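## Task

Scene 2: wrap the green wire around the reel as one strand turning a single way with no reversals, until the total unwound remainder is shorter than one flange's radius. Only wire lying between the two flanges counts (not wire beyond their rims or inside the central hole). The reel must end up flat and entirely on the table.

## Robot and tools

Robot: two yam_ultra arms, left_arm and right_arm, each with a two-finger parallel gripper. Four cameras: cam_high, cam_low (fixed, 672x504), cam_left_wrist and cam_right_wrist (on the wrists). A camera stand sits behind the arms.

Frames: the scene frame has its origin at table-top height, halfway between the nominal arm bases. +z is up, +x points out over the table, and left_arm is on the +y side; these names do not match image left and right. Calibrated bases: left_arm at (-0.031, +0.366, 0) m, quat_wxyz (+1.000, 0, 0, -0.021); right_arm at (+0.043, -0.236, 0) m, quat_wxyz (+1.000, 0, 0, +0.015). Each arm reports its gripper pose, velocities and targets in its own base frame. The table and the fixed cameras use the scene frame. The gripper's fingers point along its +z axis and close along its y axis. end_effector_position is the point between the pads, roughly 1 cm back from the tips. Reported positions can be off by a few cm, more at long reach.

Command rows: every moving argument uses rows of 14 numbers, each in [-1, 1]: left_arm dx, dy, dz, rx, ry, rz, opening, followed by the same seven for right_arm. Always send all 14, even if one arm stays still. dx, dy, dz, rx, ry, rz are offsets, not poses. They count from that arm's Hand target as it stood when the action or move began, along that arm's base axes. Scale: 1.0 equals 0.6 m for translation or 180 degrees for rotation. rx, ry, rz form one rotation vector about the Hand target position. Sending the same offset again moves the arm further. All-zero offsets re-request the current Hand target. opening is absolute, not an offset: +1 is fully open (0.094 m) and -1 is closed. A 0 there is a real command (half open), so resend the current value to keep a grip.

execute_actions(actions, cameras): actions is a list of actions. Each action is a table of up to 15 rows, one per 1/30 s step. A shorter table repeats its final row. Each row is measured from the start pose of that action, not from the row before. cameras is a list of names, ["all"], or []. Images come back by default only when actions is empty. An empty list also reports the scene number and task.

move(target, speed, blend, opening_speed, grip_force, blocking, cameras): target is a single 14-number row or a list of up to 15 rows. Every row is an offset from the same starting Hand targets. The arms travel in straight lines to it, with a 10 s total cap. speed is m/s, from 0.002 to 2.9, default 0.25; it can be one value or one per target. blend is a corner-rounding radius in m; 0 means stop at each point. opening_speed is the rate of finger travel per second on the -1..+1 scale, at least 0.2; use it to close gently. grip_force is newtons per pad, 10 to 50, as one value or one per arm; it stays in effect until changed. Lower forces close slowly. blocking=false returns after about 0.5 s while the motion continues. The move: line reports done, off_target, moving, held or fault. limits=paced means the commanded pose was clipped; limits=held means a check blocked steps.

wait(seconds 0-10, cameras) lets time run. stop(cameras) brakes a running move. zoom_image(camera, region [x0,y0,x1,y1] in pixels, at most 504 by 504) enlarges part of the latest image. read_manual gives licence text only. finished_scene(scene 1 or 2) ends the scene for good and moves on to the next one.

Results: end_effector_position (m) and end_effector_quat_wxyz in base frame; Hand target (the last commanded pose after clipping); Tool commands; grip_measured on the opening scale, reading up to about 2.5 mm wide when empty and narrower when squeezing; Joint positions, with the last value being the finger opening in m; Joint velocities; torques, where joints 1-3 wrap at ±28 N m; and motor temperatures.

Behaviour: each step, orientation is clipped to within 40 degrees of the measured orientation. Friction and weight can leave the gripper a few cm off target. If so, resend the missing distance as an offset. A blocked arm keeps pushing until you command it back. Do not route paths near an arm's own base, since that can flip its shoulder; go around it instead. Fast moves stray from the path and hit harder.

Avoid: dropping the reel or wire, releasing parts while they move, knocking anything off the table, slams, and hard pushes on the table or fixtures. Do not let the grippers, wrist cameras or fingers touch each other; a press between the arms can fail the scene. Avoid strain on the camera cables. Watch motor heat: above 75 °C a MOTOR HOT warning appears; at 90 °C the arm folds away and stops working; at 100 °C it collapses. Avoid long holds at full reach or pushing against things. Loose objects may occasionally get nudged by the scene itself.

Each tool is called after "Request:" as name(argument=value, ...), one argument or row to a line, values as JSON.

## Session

Scene 1 done. Now scene 2.

Request:
execute_actions(
  actions=[],
)

Request:
zoom_image(
  camera="cam_high",
  region=[150, 120, 550, 400],
)

Request:
zoom_image(
  camera="cam_low",
  region=[340, 210, 540, 330],
)

Scene clock: 0.00 s.
left_arm: end_effector_position=(+0.3840, +0.0251, +0.1417) grip_measured=+1.000 end_effector_quat_wxyz=(+0.680, -0.062, +0.730, +0.032) | right_arm: end_effector_position=(+0.3715, -0.0203, +0.1432) grip_measured=+1.000 end_effector_quat_wxyz=(+0.685, +0.093, +0.722, -0.035)
Joint positions: left_arm=[0.002 1.556 0.238 1.242 -0.13 -0.048 0.094] | right_arm=[0.056 1.528 0.194 1.273 0.234 0.092 0.094]
Joint velocities: within noise
Joint torques (N m): no reading
Motor temperatures (°C): left_arm=[27 29 29 23 23 24 24] | right_arm=[22 28 25 25 22 24 22]
Heat: left arm: 29 °C; right arm: 28 °C.
Hand target: left_arm +0.3855, +0.0252, +0.1483; +0.687, -0.063, +0.724, +0.031 | right_arm +0.3722, -0.0203, +0.1444; +0.685, +0.093, +0.721, -0.035
Tool commands: left_gripper/opening=+1.0 right_gripper/opening=+1.0

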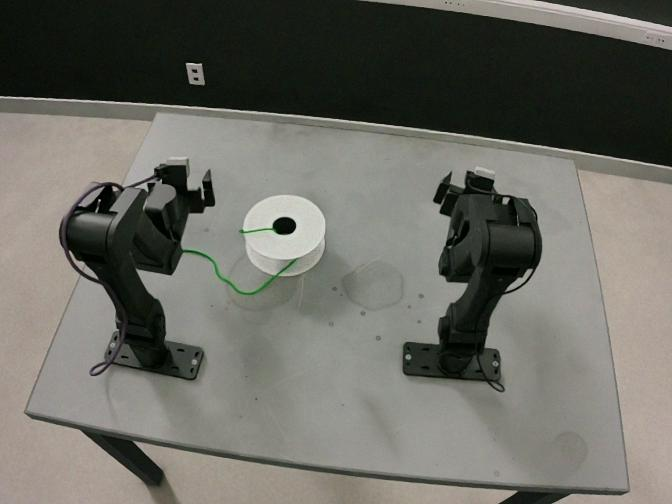

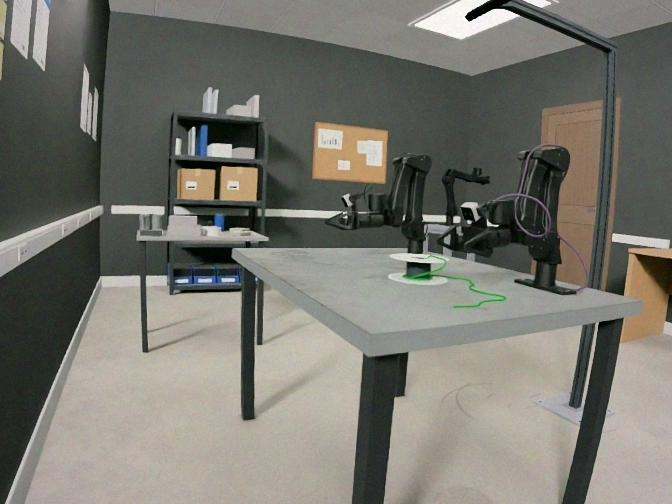

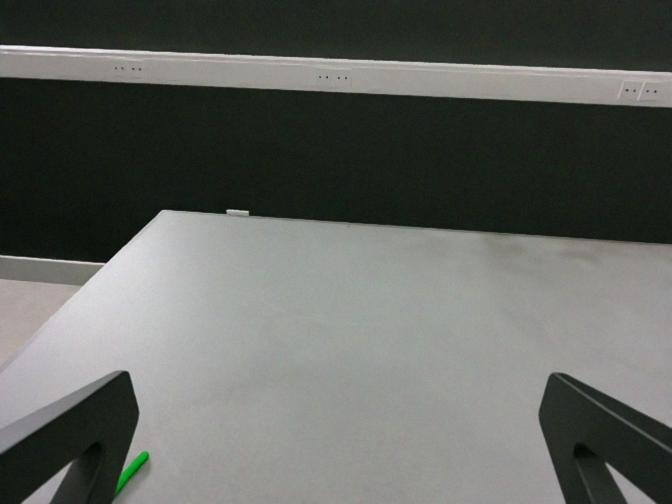

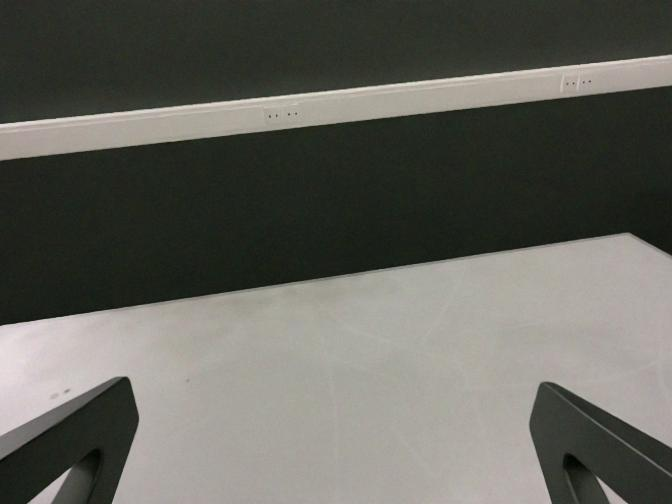

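Scaled by 1.260 from the camera's 672x504 image, which has a finer 960x720 frame.

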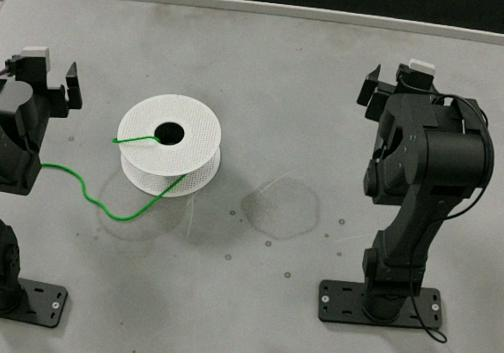

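Scaled by 2.520 from the camera's 672x504 image, which has a finer 960x720 frame.

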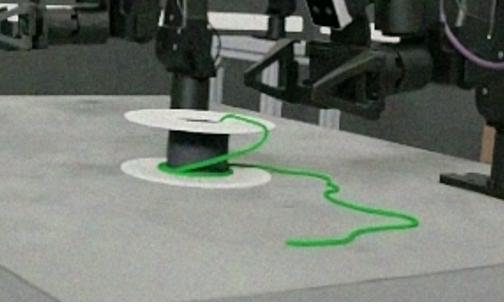

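Request:
move(
  target=[
    [0,0,0.1,-0.2,0.2,0.08,-0.5,0,0,0.1,0,0,0,-0.8],
    [-0.059,-0.125,0.063,-0.4575,0.4736,0.1897,-0.5,0,0,0.1,0,0,0,-0.8],
  ],
  cameras=["all"],
  blend=[0.03,0],
  speed=0.3,
  grip_force=25,
)

Request:
zoom_image(
  camera="cam_left_wrist",
  region=[180, 120, 540, 390],
)

Request:
zoom_image(
  camera="cam_high",
  region=[150, 160, 350, 320],
)

Request:
zoom_image(
  camera="cam_low",
  region=[370, 225, 530, 325],
)

Scene clock: 14.50 s.
left_arm: end_effector_position=(+0.3472, -0.0515, +0.1806) grip_measured=-0.498 end_effector_quat_wxyz=(-0.158, -0.586, +0.769, -0.200) | right_arm: end_effector_position=(+0.3694, -0.0204, +0.1913) grip_measured=-0.798 end_effector_quat_wxyz=(+0.676, +0.092, +0.730, -0.036)
Joint positions: left_arm=[0.104 1.904 1.822 -1.556 0.511 -1.181 0.024] | right_arm=[0.056 1.186 0.303 0.798 0.234 0.092 0.009]
Joint torques (N m): left_arm=[0.75 -6.74 8.25 -0.14 0.41 -0.07] | right_arm=[-0.1 -5.42 10.02 1.83 -0.01 -0.01]
Heat: left arm: 31 °C; right arm: 28 °C.
Hand target: left_arm +0.3501, -0.0499, +0.1860; -0.159, -0.591, +0.764, -0.205 | right_arm +0.3722, -0.0203, +0.2045; +0.685, +0.093, +0.721, -0.035
Off the commanded pose: left_arm 0.006 m, 1 deg | right_arm 0.013 m, 1 deg.
joint sent to its limit (left arm) — joint 4 (wrist pitch), lower limit. The joint targets still meet the commanded pose.
grip_force (N): 25, 25
move: off_target (right_arm)

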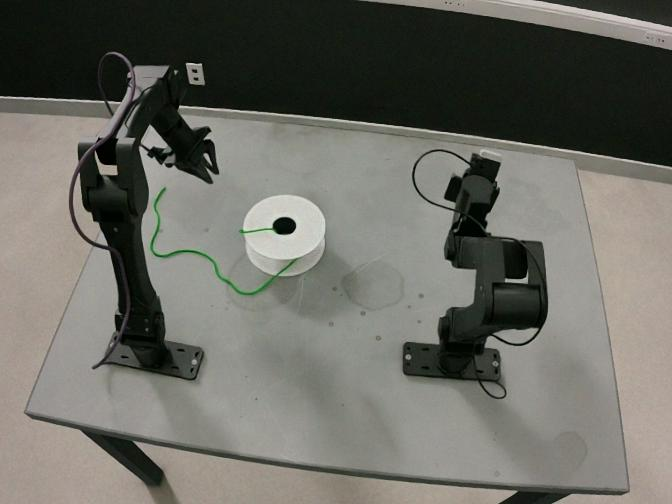

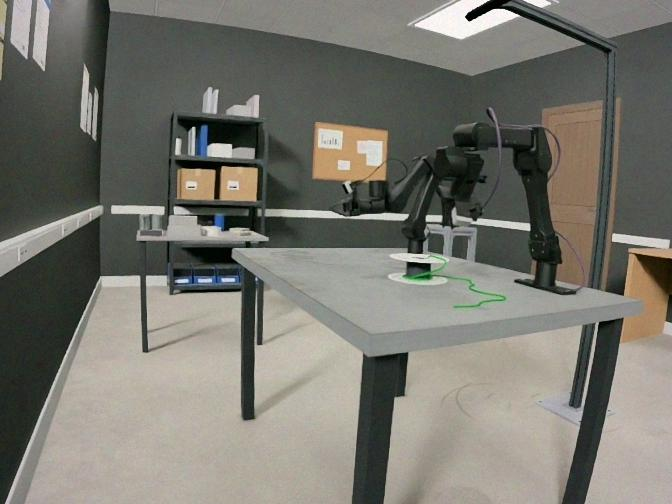

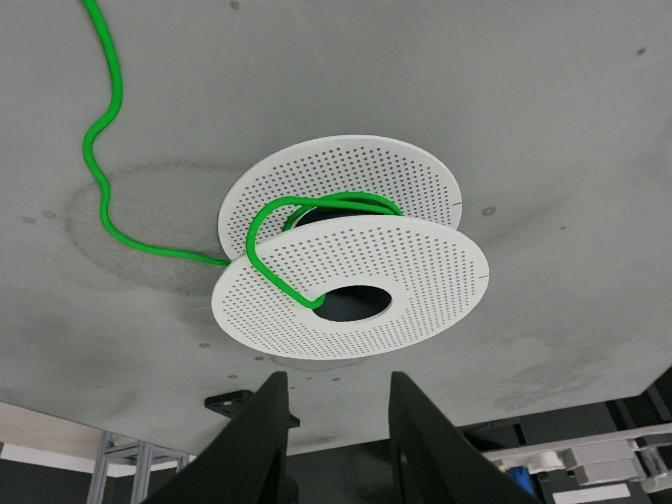

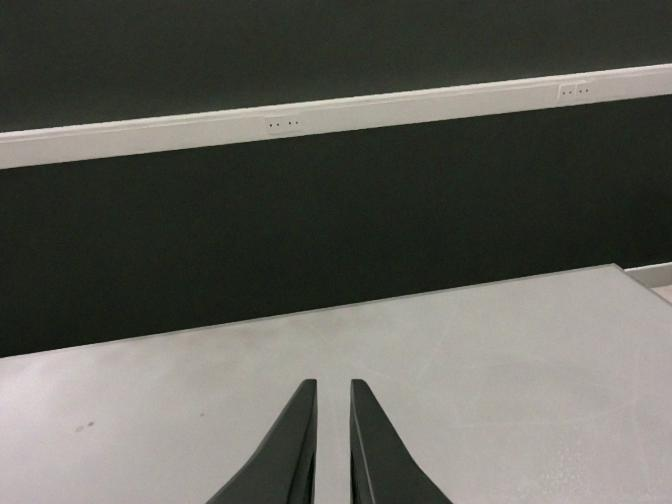

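Scaled by 1.400 from the camera's 672x504 image, which has a finer 960x720 frame.

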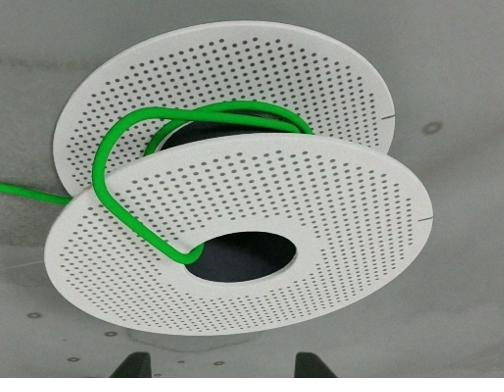

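Scaled by 2.520 from the camera's 672x504 image, which has a finer 960x720 frame.

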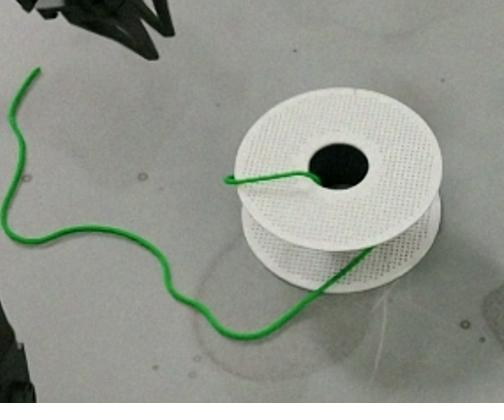

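Scaled by 3.150 from the camera's 672x504 image, which has a finer 960x720 frame.

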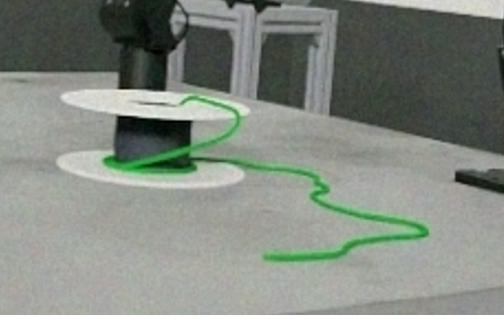

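Request:
move(
  target=[-0.067,0.133,-0.043,0.1666,-0.0075,-0.0285,-0.5,0,0,0,0,0,0,-0.8],
  cameras=["cam_left_wrist"],
  speed=0.25,
)

Scene clock: 18.90 s.
left_arm: end_effector_position=(+0.3100, +0.0307, +0.1520) grip_measured=-0.498 end_effector_quat_wxyz=(-0.021, -0.582, +0.813, +0.004) | right_arm: end_effector_position=(+0.3694, -0.0204, +0.1913) grip_measured=-0.798 end_effector_quat_wxyz=(+0.676, +0.092, +0.730, -0.036)
Joint positions: left_arm=[0.104 1.764 1.622 -1.469 0.014 -1.138 0.024] | right_arm=[0.056 1.186 0.303 0.798 0.234 0.092 0.009]
Joint torques (N m): left_arm=[-0.87 -8.76 5.19 0.11 -0.15 0.07] | right_arm=[-0.13 -5.42 10.03 1.79 0.01 -0.03]
Heat: left arm: 31 °C; right arm: 28 °C.
Hand target: left_arm +0.3099, +0.0299, +0.1603; -0.001, -0.575, +0.818, +0.000 | right_arm +0.3722, -0.0203, +0.2045; +0.685, +0.093, +0.721, -0.035
Off the commanded pose: left_arm 0.008 m, 3 deg | right_arm 0.013 m, 1 deg.
grip_force (N): 25, 25
move: off_target (left_arm, right_arm)
Images, in order (width x height): cam_left_wrist 672x504.

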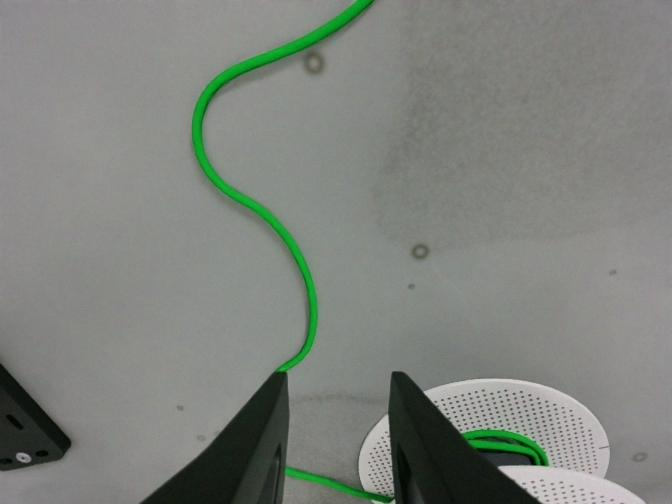

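Request:
move(
  target=[-0.06,-0.023,-0.155,0,0,0.167,-0.45,0,0,0,0,0,0,-0.8],
  cameras=["cam_left_wrist"],
  speed=0.2,
)

Scene clock: 24.30 s.
left_arm: end_effector_position=(+0.2727, +0.0164, +0.0617) grip_measured=-0.452 end_effector_quat_wxyz=(+0.015, +0.767, -0.641, -0.006) | right_arm: end_effector_position=(+0.3694, -0.0204, +0.1913) grip_measured=-0.798 end_effector_quat_wxyz=(+0.676, +0.092, +0.730, -0.036)
Joint positions: left_arm=[0.065 1.642 1.121 -1.081 0.013 -1.684 0.026] | right_arm=[0.056 1.186 0.303 0.798 0.234 0.092 0.009]
Joint torques (N m): left_arm=[-0.73 -7.28 5.03 0.13 -0.13 -0.04] | right_arm=[0.03 -5.33 9.89 1.82 -0.01 0]
Heat: left arm: 31 °C; right arm: 29 °C.
Hand target: left_arm +0.2739, +0.0162, +0.0674; +0.001, +0.767, -0.641, +0.000 | right_arm +0.3722, -0.0203, +0.2045; +0.685, +0.093, +0.721, -0.035
Off the commanded pose: left_arm 0.006 m, 2 deg | right_arm 0.013 m, 1 deg.
grip_force (N): 25, 25
move: off_target (right_arm)
Images, in order (width x height): cam_left_wrist 672x504.

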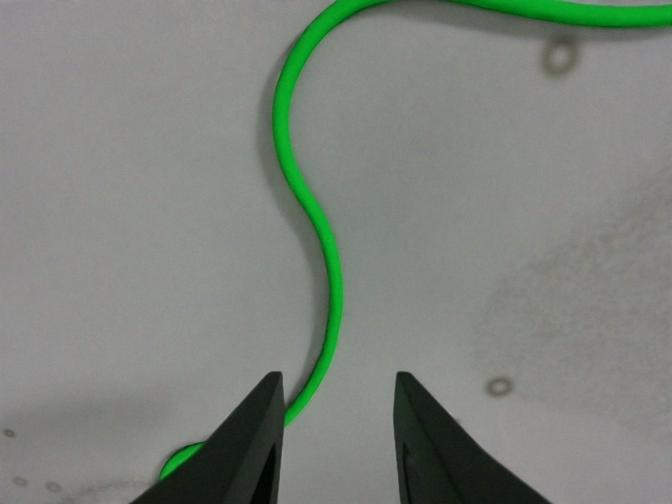

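Request:
move(
  target=[
    [0,0,-0.06,0,0,0,-0.45,0,0,0,0,0,0,-0.8],
    [0,0,-0.087,0,0,0,-0.45,0,0,0,0,0,0,-0.8],
    [0,0,-0.087,0,0,0,-1,0,0,0,0,0,0,-0.8],
  ],
  speed=0.12,
)

Request:
move(
  target=[
    [0.247,-0.005,0.067,0,0,-0.267,-1,0,0,0,0,0,0,-0.8],
    [0.338,-0.237,0.067,0,0,-0.489,-1,0,0,0,0,0,0,-0.8],
  ],
  speed=0.14,
  blend=[0.05,0],
  cameras=["cam_left_wrist","cam_high","cam_low"],
)

Request:
zoom_image(
  camera="cam_high",
  region=[150, 150, 370, 320],
)

Request:
zoom_image(
  camera="cam_low",
  region=[370, 235, 480, 315],
)

Scene clock: 30.23 s.
left_arm: end_effector_position=(+0.2739, +0.0165, +0.0171) grip_measured=-0.995 end_effector_quat_wxyz=(+0.005, +0.768, -0.641, +0.005) | right_arm: end_effector_position=(+0.3694, -0.0204, +0.1913) grip_measured=-0.798 end_effector_quat_wxyz=(+0.676, +0.092, +0.730, -0.036)
Joint positions: left_arm=[0.065 1.682 0.976 -0.865 0.013 -1.685 0] | right_arm=[0.056 1.186 0.303 0.798 0.234 0.092 0.009]
Joint torques (N m): left_arm=[-0.76 -4.85 5.03 0.19 -0.14 -0.08] | right_arm=[0.06 -5.35 10.04 1.82 -0.02 -0.03]
Heat: left arm: 31 °C; right arm: 29 °C.
Hand target: left_arm +0.2739, +0.0162, +0.0151; +0.001, +0.767, -0.641, +0.000 | right_arm +0.3722, -0.0203, +0.2045; +0.685, +0.093, +0.721, -0.035
Off the commanded pose: left_arm 0.002 m, 1 deg | right_arm 0.013 m, 1 deg.
grip_force (N): 25, 25
move: off_target (right_arm)

Scene clock: 36.63 s.
left_arm: end_effector_position=(+0.4748, -0.1255, +0.0564) grip_measured=-0.995 end_effector_quat_wxyz=(-0.002, -0.112, +0.994, -0.004) | right_arm: end_effector_position=(+0.3694, -0.0204, +0.1913) grip_measured=-0.798 end_effector_quat_wxyz=(+0.676, +0.092, +0.730, -0.036)
Joint positions: left_arm=[-0.257 2.581 2.532 -1.522 0.009 -0.481 0] | right_arm=[0.056 1.186 0.303 0.798 0.234 0.092 0.009]
Joint torques (N m): left_arm=[-0.31 -10.18 8.34 -0.01 -0.11 0.08] | right_arm=[-0.02 -5.39 10.03 1.79 0 -0.01]
Heat: left arm: 31 °C; right arm: 29 °C.
Hand target: left_arm +0.4766, -0.1261, +0.0553; -0.001, -0.106, +0.994, +0.001 | right_arm +0.3722, -0.0203, +0.2045; +0.685, +0.093, +0.721, -0.035
Off the commanded pose: left_arm 0.002 m, 1 deg | right_arm 0.013 m, 1 deg.
grip_force (N): 25, 25
move: off_target (right_arm)
Images, in order (width x height): cam_high 672x504, cam_low 672x504, cam_left_wrist 672x504.

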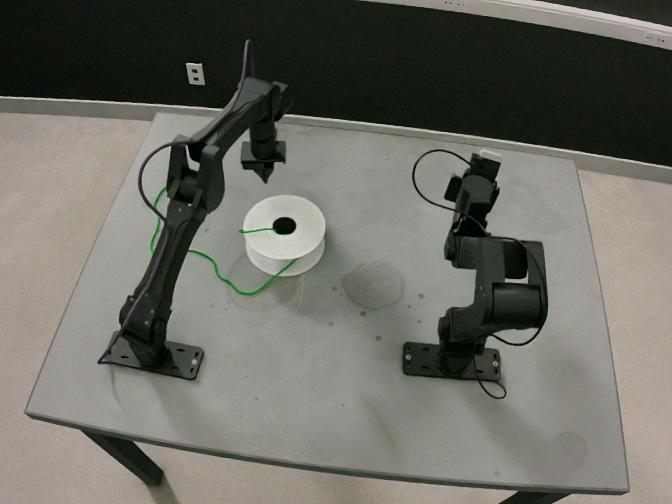

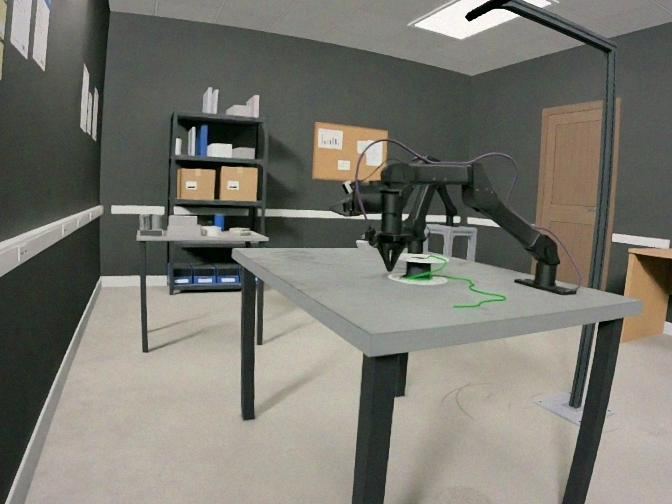

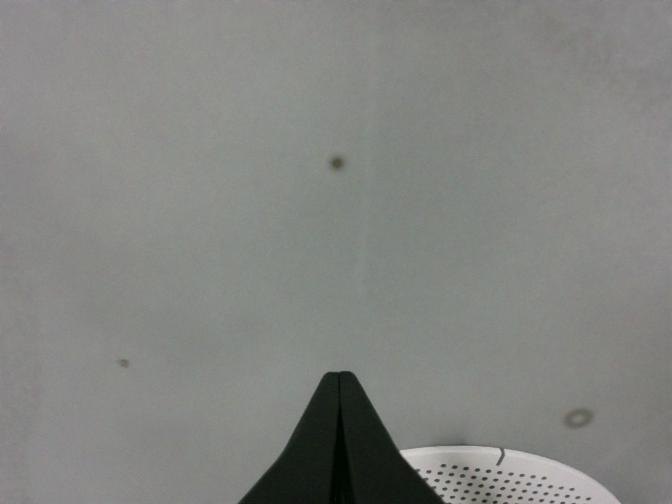

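Scaled by 2.291 from the camera's 672x504 image, which has a finer 960x720 frame.

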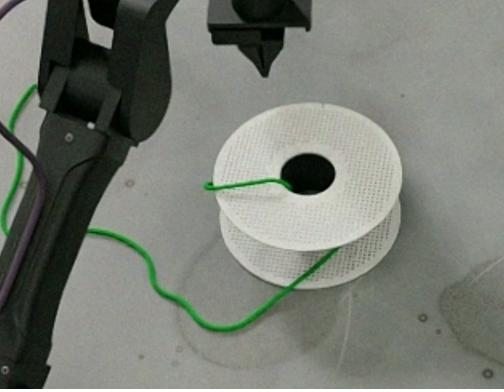

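Scaled by 4.582 from the camera's 672x504 image, which has a finer 960x720 frame.

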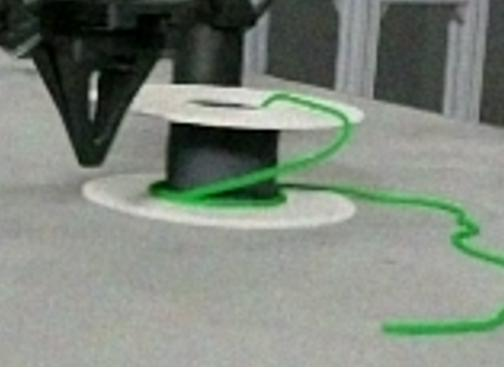

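Request:
move(
  target=[
    [-0.338,0.237,0.0,0,0,0.489,-0.45,0,0,0,0,0,0,-0.8],
    [-0.338,0.237,-0.078,0,0,0.489,-0.45,0,0,0,0,0,0,-0.8],
    [-0.338,0.237,-0.078,0,0,0.489,-1,0,0,0,0,0,0,-0.8],
  ],
  speed=[0.25,0.1,0.1],
  cameras=["cam_left_wrist"],
)

Scene clock: 43.97 s.
left_arm: end_effector_position=(+0.2733, +0.0134, +0.0126) grip_measured=-0.933 end_effector_quat_wxyz=(+0.004, +0.763, -0.646, +0.002) | right_arm: end_effector_position=(+0.3694, -0.0204, +0.1913) grip_measured=-0.798 end_effector_quat_wxyz=(+0.676, +0.092, +0.730, -0.036)
Joint positions: left_arm=[0.051 1.689 0.963 -0.847 0.008 -1.685 0.003] | right_arm=[0.056 1.186 0.303 0.798 0.234 0.092 0.009]
Joint torques (N m): left_arm=[0.44 -4.52 4.63 0.3 -0.09 -0.08] | right_arm=[-0.1 -5.33 10.03 1.8 -0.02 -0.04]
Motor temperatures (°C): left_arm=[27 32 31 24 23 24 24] | right_arm=[22 28 27 30 22 24 22]
Heat: left arm: 32 °C; right arm: 30 °C.
Hand target: left_arm +0.2738, +0.0161, +0.0085; +0.001, +0.767, -0.641, +0.000 | right_arm +0.3722, -0.0203, +0.2045; +0.685, +0.093, +0.721, -0.035
Off the commanded pose: left_arm 0.005 m, 1 deg | right_arm 0.013 m, 1 deg.
grip_force (N): 25, 25
move: off_target (right_arm)
Images, in order (width x height): cam_left_wrist 672x504.

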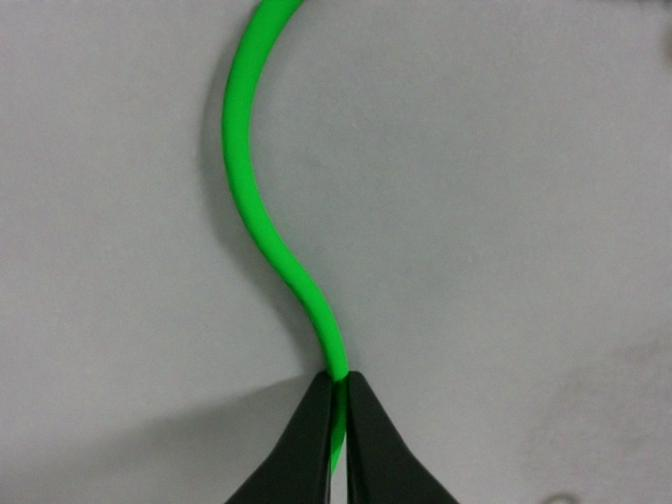

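Gripped. Orbit.

Request:
move(
  target=[
    [0.247,-0.005,0.078,0,0,-0.267,-1,0,0,0,0,0,0,-0.8],
    [0.338,-0.237,0.078,0,0,-0.489,-1,0,0,0,0,0,0,-0.8],
  ],
  speed=0.14,
  blend=[0.05,0],
  cameras=["cam_left_wrist","cam_high","cam_low"],
)

Request:
zoom_image(
  camera="cam_high",
  region=[150, 150, 370, 320],
)

Request:
zoom_image(
  camera="cam_low",
  region=[370, 235, 480, 315],
)

Scene clock: 51.20 s.
left_arm: end_effector_position=(+0.4747, -0.1251, +0.0560) grip_measured=-0.936 end_effector_quat_wxyz=(-0.002, -0.112, +0.994, -0.004) | right_arm: end_effector_position=(+0.3694, -0.0204, +0.1913) grip_measured=-0.798 end_effector_quat_wxyz=(+0.676, +0.092, +0.730, -0.036)
Joint positions: left_arm=[-0.257 2.582 2.532 -1.523 0.008 -0.482 0.003] | right_arm=[0.056 1.186 0.303 0.798 0.234 0.092 0.009]
Joint torques (N m): left_arm=[-0.35 -10.18 8.4 0.01 -0.11 0.08] | right_arm=[-0.12 -5.38 10.03 1.82 -0.03 -0.02]
Heat: left arm: 33 °C; right arm: 30 °C.
Hand target: left_arm +0.4767, -0.1261, +0.0553; -0.001, -0.106, +0.994, +0.001 | right_arm +0.3722, -0.0203, +0.2045; +0.685, +0.093, +0.721, -0.035
Off the commanded pose: left_arm 0.002 m, 1 deg | right_arm 0.013 m, 1 deg.
grip_force (N): 25, 25
move: off_target (right_arm)
Images, in order (width x height): cam_high 672x504, cam_low 672x504, cam_left_wrist 672x504.

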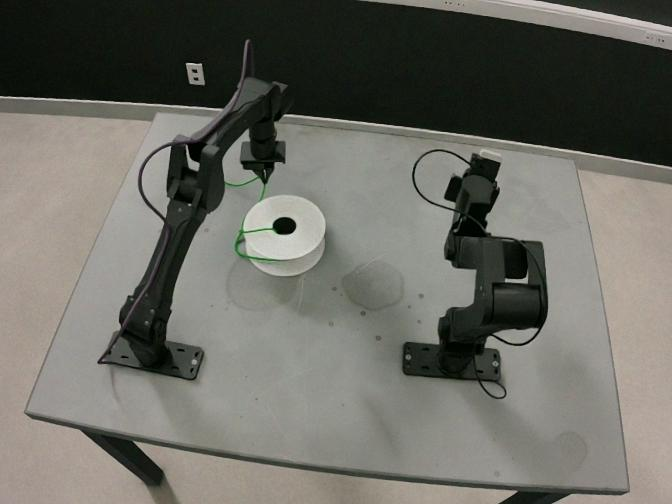

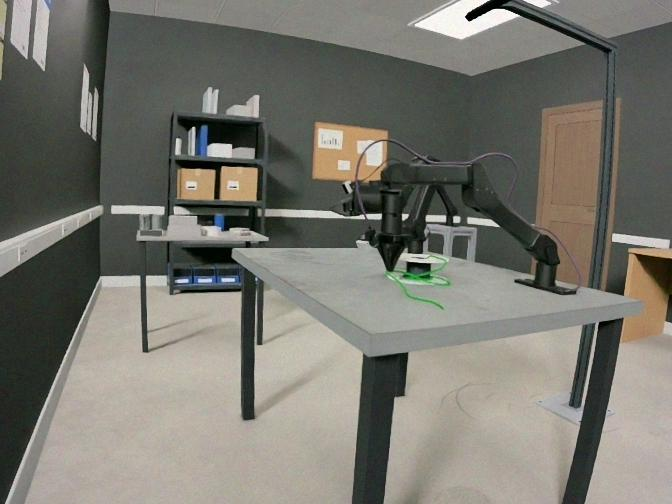

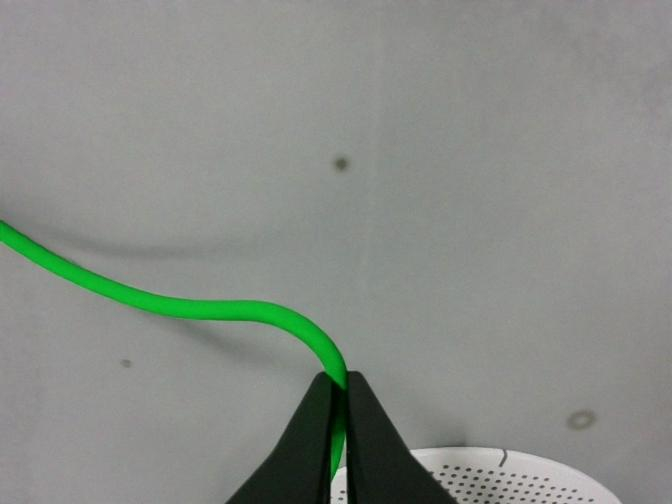

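Scaled by 2.291 from the camera's 672x504 image, which has a finer 960x720 frame.

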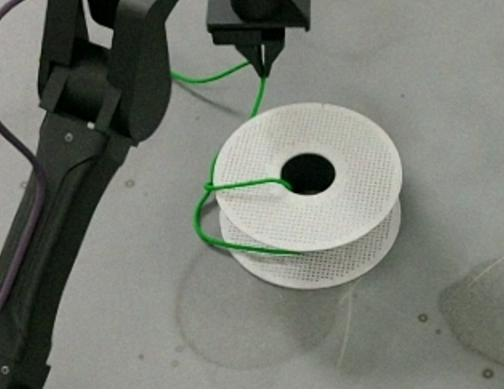

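Scaled by 4.582 from the camera's 672x504 image, which has a finer 960x720 frame.

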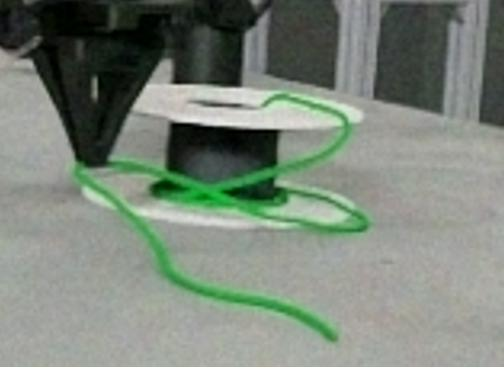

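Request:
move(
  target=[
    [0.019,-0.14,0,0,0,-0.167,-1,0,0,0,0,0,0,-0.8],
    [-0.053,-0.3065,0,0,0,-0.417,-1,0,0,0,0,0,0,-0.8],
    [-0.201,-0.3765,0,0,0,-0.639,-1,0,0,0,0,0,0,-0.8],
  ],
  speed=0.12,
  blend=[0.04,0.04,0],
  cameras=["cam_left_wrist","cam_high","cam_low"],
)

Request:
zoom_image(
  camera="cam_high",
  region=[180, 150, 400, 320],
)

Request:
zoom_image(
  camera="cam_low",
  region=[370, 235, 480, 315],
)

Scene clock: 62.37 s.
left_arm: end_effector_position=(+0.3585, -0.3479, +0.0292) grip_measured=-0.936 end_effector_quat_wxyz=(-0.014, +0.776, +0.631, +0.000) | right_arm: end_effector_position=(+0.3694, -0.0204, +0.1913) grip_measured=-0.798 end_effector_quat_wxyz=(+0.676, +0.092, +0.730, -0.036)
Joint positions: left_arm=[-0.774 2.711 2.674 -1.563 -0.003 1.002 0.003] | right_arm=[0.056 1.186 0.303 0.798 0.234 0.092 0.009]
Joint torques (N m): left_arm=[-0.62 -15.82 5.14 -0.02 0.02 0.06] | right_arm=[-0.05 -5.37 10.02 1.79 0.01 -0.02]
Heat: left arm: 34 °C; right arm: 31 °C.
Hand target: left_arm +0.3561, -0.3520, +0.0553; +0.000, +0.782, +0.624, +0.001 | right_arm +0.3722, -0.0203, +0.2045; +0.685, +0.093, +0.721, -0.035
Off the commanded pose: left_arm 0.027 m, 2 deg | right_arm 0.013 m, 1 deg.
elbow stopped short (left arm): the move would have taken joint 3 (elbow) straighter than the controller allows.
joint sent to its limit (left arm) — joint 4 (wrist pitch), lower limit. The joint targets still meet the commanded pose.
grip_force (N): 25, 25
move: off_target (left_arm, right_arm)
Images, in order (width x height): cam_high 672x504, cam_low 672x504, cam_left_wrist 672x504.

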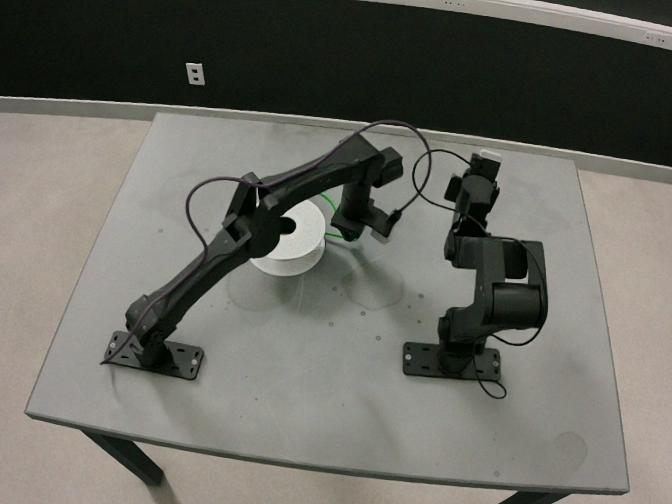

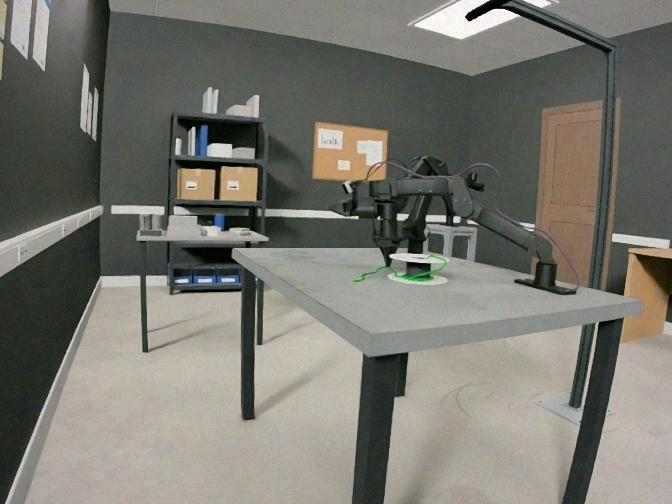

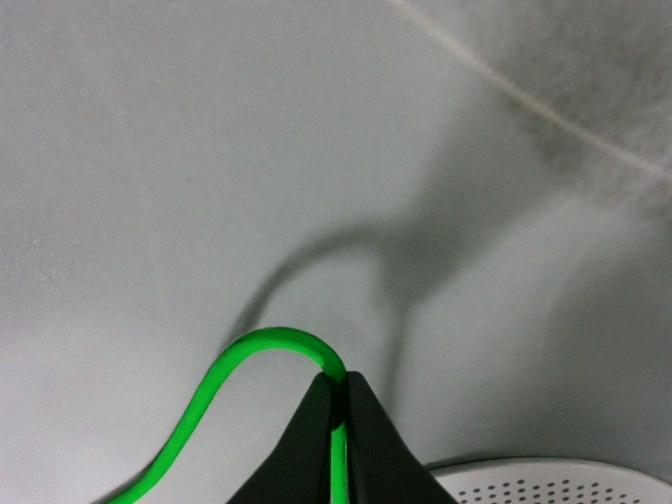

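Scaled by 2.291 from the camera's 672x504 image, which has a finer 960x720 frame.

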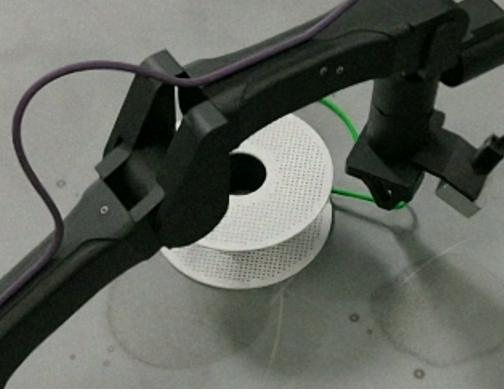

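Scaled by 4.582 from the camera's 672x504 image, which has a finer 960x720 frame.

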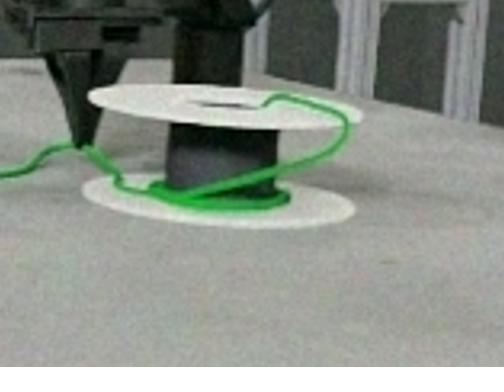

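Request:
move(
  target=[
    [0,0,-0.022,0,0,0,-1,0,0,0,0,0,0,-0.8],
    [0,0,-0.022,0,0,0,-0.45,0,0,0,0,0,0,-0.8],
    [0.02,-0.01,0.18,0,0,0,-0.45,0,0,0,0,0,0,-0.8],
  ],
  speed=[0.08,0.08,0.2],
  cameras=["cam_left_wrist","cam_high"],
)

Scene clock: 66.00 s.
left_arm: end_effector_position=(+0.3689, -0.3580, +0.1452) grip_measured=-0.452 end_effector_quat_wxyz=(+0.114, +0.774, +0.623, +0.015) | right_arm: end_effector_position=(+0.3694, -0.0204, +0.1913) grip_measured=-0.798 end_effector_quat_wxyz=(+0.676, +0.092, +0.730, -0.036)
Joint positions: left_arm=[-0.774 2.496 2.714 -1.559 -0.003 1.013 0.026] | right_arm=[0.056 1.186 0.303 0.798 0.234 0.092 0.009]
Joint torques (N m): left_arm=[-0.01 -12.9 7.2 0.41 0.01 0.09] | right_arm=[-0.06 -5.31 10.03 1.8 -0.01 -0.03]
Motor temperatures (°C): left_arm=[27 37 31 24 23 24 25] | right_arm=[22 28 27 31 22 24 22]
Heat: left arm: 37 °C; right arm: 31 °C.
Hand target: left_arm +0.3681, -0.3579, +0.1633; +0.000, +0.782, +0.624, +0.001 | right_arm +0.3722, -0.0203, +0.2045; +0.685, +0.093, +0.721, -0.035
Off the commanded pose: left_arm 0.018 m, 13 deg | right_arm 0.013 m, 1 deg.
joint sent to its limit (left arm) — joint 4 (wrist pitch), lower limit. The joint targets are off in orientation, not in position.
grip_force (N): 25, 25
move: off_target (left_arm, right_arm); target 2's new opening was sent with left_arm's hand 0.024 m and 4 deg from that target
Images, in order (width x height): cam_high 672x504, cam_left_wrist 672x504.

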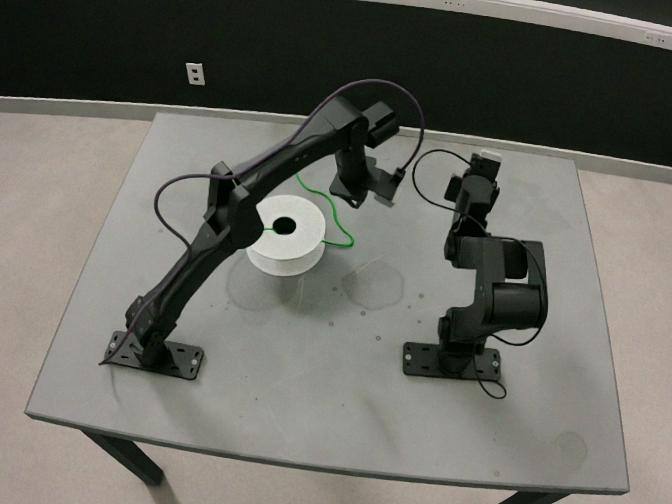

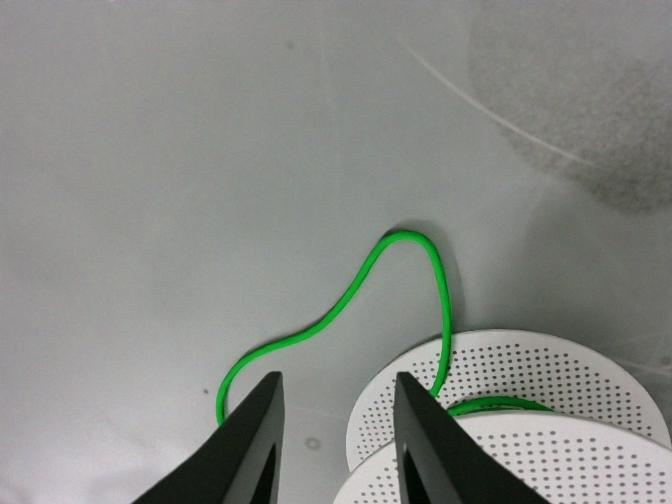

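Request:
move(
  target=[0.136,0.092,-0.165,0,0,0.75,-0.45,0,0,0,0,0,0,-0.8],
  speed=0.3,
  cameras=["cam_left_wrist"],
)

Scene clock: 73.70 s.
left_arm: end_effector_position=(+0.4422, -0.3014, +0.0644) grip_measured=-0.452 end_effector_quat_wxyz=(+0.048, -0.269, +0.960, -0.057) | right_arm: end_effector_position=(+0.3694, -0.0204, +0.1913) grip_measured=-0.798 end_effector_quat_wxyz=(+0.676, +0.092, +0.730, -0.036)
Joint positions: left_arm=[-0.6 2.727 2.84 -1.535 0 -1.147 0.026] | right_arm=[0.056 1.186 0.303 0.798 0.234 0.092 0.009]
Joint torques (N m): left_arm=[0.51 -10.74 8.31 0.49 -0.01 -0.11] | right_arm=[-0.08 -5.38 9.95 1.8 -0.01 -0.01]
Heat: left arm: 38 °C; right arm: 31 °C.
Hand target: left_arm +0.4498, -0.3027, +0.0643; -0.001, -0.277, +0.961, +0.000 | right_arm +0.3722, -0.0203, +0.2045; +0.685, +0.093, +0.721, -0.035
Off the commanded pose: left_arm 0.008 m, 9 deg | right_arm 0.013 m, 1 deg.
elbow stopped short (left arm): the move would have taken joint 3 (elbow) straighter than the controller allows.
grip_force (N): 25, 25
move: off_target (left_arm, right_arm)
Images, in order (width x height): cam_left_wrist 672x504.

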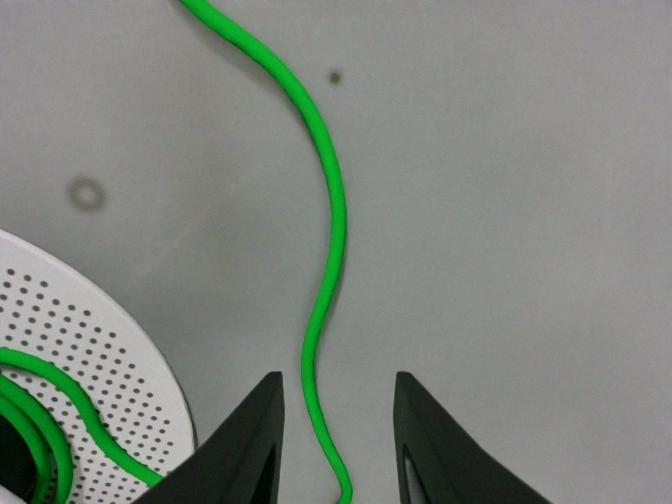

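Request:
move(
  target=[
    [0,0,-0.05,0,0,0,-0.45,0,0,0,0,0,0,-0.8],
    [0,0,-0.088,0,0,0,-0.45,0,0,0,0,0,0,-0.8],
    [0,0,-0.088,0,0,0,-1,0,0,0,0,0,0,-0.8],
  ],
  speed=0.1,
  cameras=["cam_left_wrist"],
)

Scene clock: 79.87 s.
left_arm: end_effector_position=(+0.4442, -0.3030, +0.0188) grip_measured=-0.933 end_effector_quat_wxyz=(+0.030, -0.270, +0.962, -0.037) | right_arm: end_effector_position=(+0.3694, -0.0204, +0.1913) grip_measured=-0.798 end_effector_quat_wxyz=(+0.676, +0.092, +0.730, -0.036)
Joint positions: left_arm=[-0.6 2.82 2.845 -1.5 0.001 -1.148 0.003] | right_arm=[0.056 1.186 0.303 0.798 0.234 0.092 0.009]
Joint torques (N m): left_arm=[0.51 -10.33 7.84 0.37 -0.01 -0.07] | right_arm=[-0.05 -5.39 10.03 1.81 -0.02 -0.01]
Heat: left arm: 38 °C; right arm: 31 °C.
Hand target: left_arm +0.4498, -0.3028, +0.0115; -0.001, -0.277, +0.961, +0.000 | right_arm +0.3722, -0.0203, +0.2045; +0.685, +0.093, +0.721, -0.035
Off the commanded pose: left_arm 0.009 m, 6 deg | right_arm 0.013 m, 1 deg.
elbow stopped short (left arm): the move would have taken joint 3 (elbow) straighter than the controller allows.
grip_force (N): 25, 25
move: off_target (left_arm, right_arm); target 3's new opening was sent with left_arm's hand 0.010 m and 5 deg from that target
Images, in order (width x height): cam_left_wrist 672x504.

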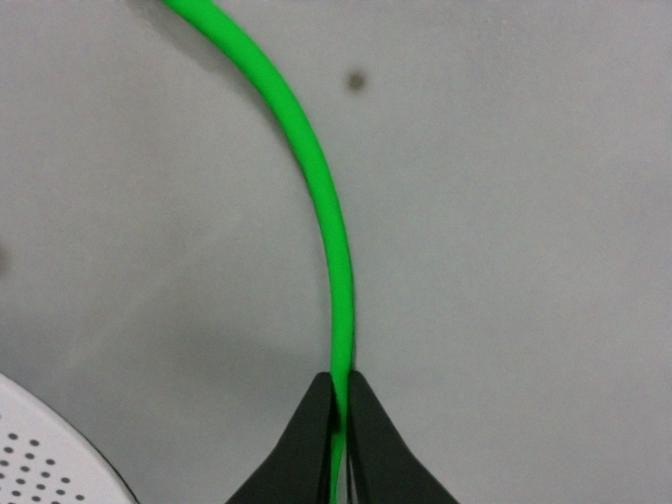

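Request:
move(
  target=[
    [-0.05,-0.09,0.0725,0,0,-0.4,-1,0,0,0,0,0,0,-0.8],
    [-0.15,-0.12,0.0725,0,0,-0.739,-1,0,0,0,0,0,0,-0.8],
    [-0.35,-0.045,0.0725,0,0,-0.99,-1,0,0,0,0,0,0,-0.8],
    [-0.441,0.171,0.0725,0,0,0.906,-1,0,0,0,0,0,0,-0.8],
  ],
  speed=0.13,
  blend=[0.02,0.04,0.04,0],
  cameras=["cam_left_wrist","cam_high","cam_low"],
)

Request:
zoom_image(
  camera="cam_high",
  region=[180, 150, 400, 320],
)

Request:
zoom_image(
  camera="cam_low",
  region=[370, 235, 480, 315],
)

Scene clock: 93.10 s.
left_arm: end_effector_position=(+0.3199, -0.3532, +0.0330) grip_measured=-0.937 end_effector_quat_wxyz=(-0.028, +0.843, +0.537, +0.001) | right_arm: end_effector_position=(+0.3694, -0.0204, +0.1913) grip_measured=-0.798 end_effector_quat_wxyz=(+0.676, +0.092, +0.730, -0.036)
Joint positions: left_arm=[-0.841 2.547 2.372 -1.451 -0.01 1.165 0.003] | right_arm=[0.056 1.186 0.303 0.798 0.234 0.092 0.009]
Joint torques (N m): left_arm=[-0.49 -14.99 5.18 0.1 0.09 0.14] | right_arm=[-0.09 -5.45 10.02 1.81 -0.01 -0.03]
Heat: left arm: 40 °C; right arm: 32 °C.
Hand target: left_arm +0.3200, -0.3599, +0.0549; +0.000, +0.847, +0.531, +0.001 (not the last commanded pose) | right_arm +0.3722, -0.0203, +0.2045; +0.685, +0.093, +0.721, -0.035
Off the commanded pose: left_arm 0.205 m, 50 deg | right_arm 0.013 m, 1 deg.
elbow stopped short (left arm): the move would have taken joint 3 (elbow) straighter than the controller allows.
grip_force (N): 25, 25
move: off_target (left_arm, right_arm; path cut at 10 s); path passed 2 of 4 targets
Images, in order (width x height): cam_high 672x504, cam_low 672x504, cam_left_wrist 672x504.

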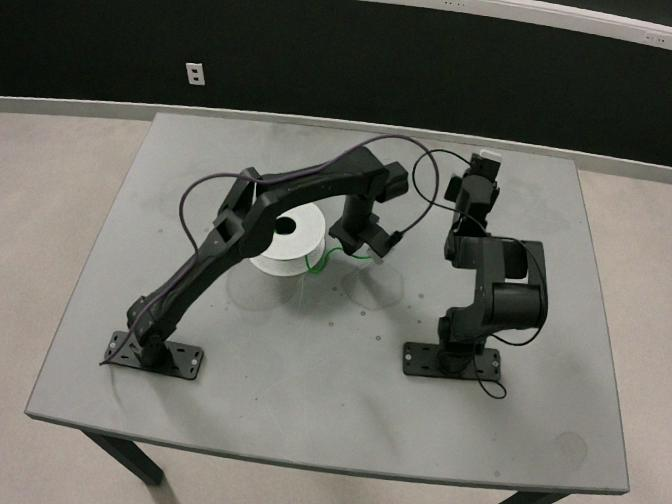

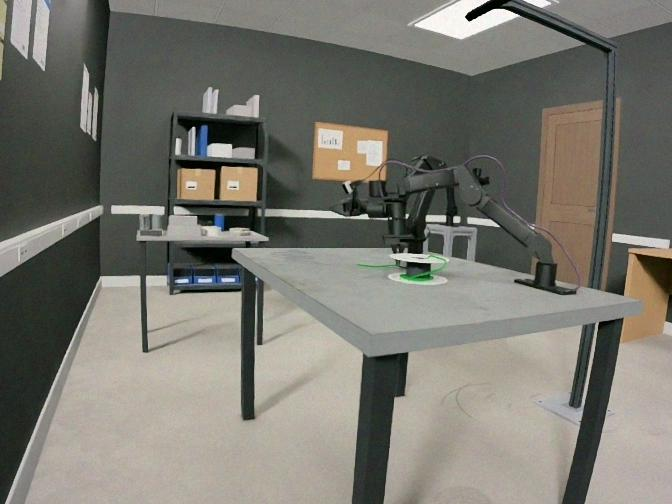

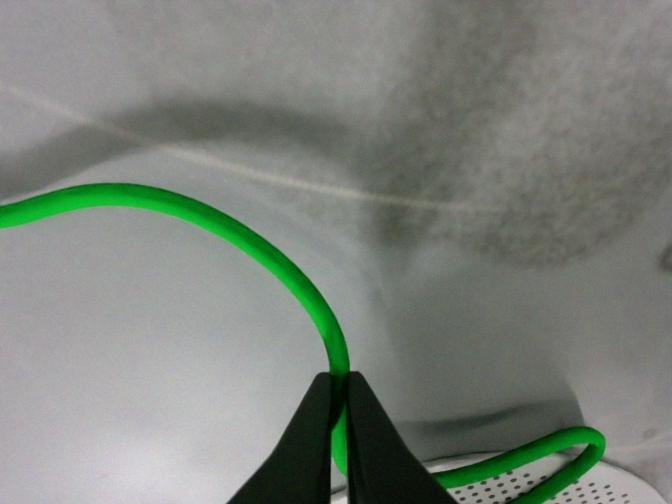

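Scaled by 2.291 from the camera's 672x504 image, which has a finer 960x720 frame.

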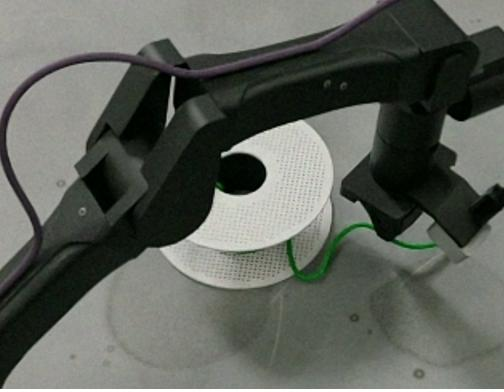

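Scaled by 4.582 from the camera's 672x504 image, which has a finer 960x720 frame.

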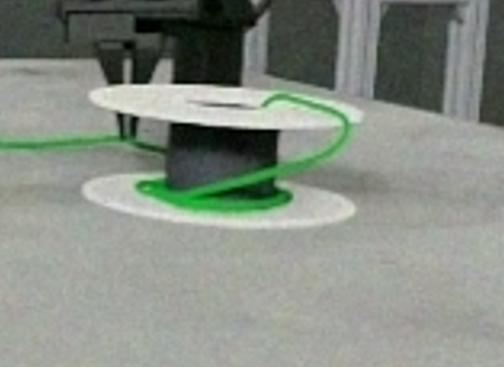

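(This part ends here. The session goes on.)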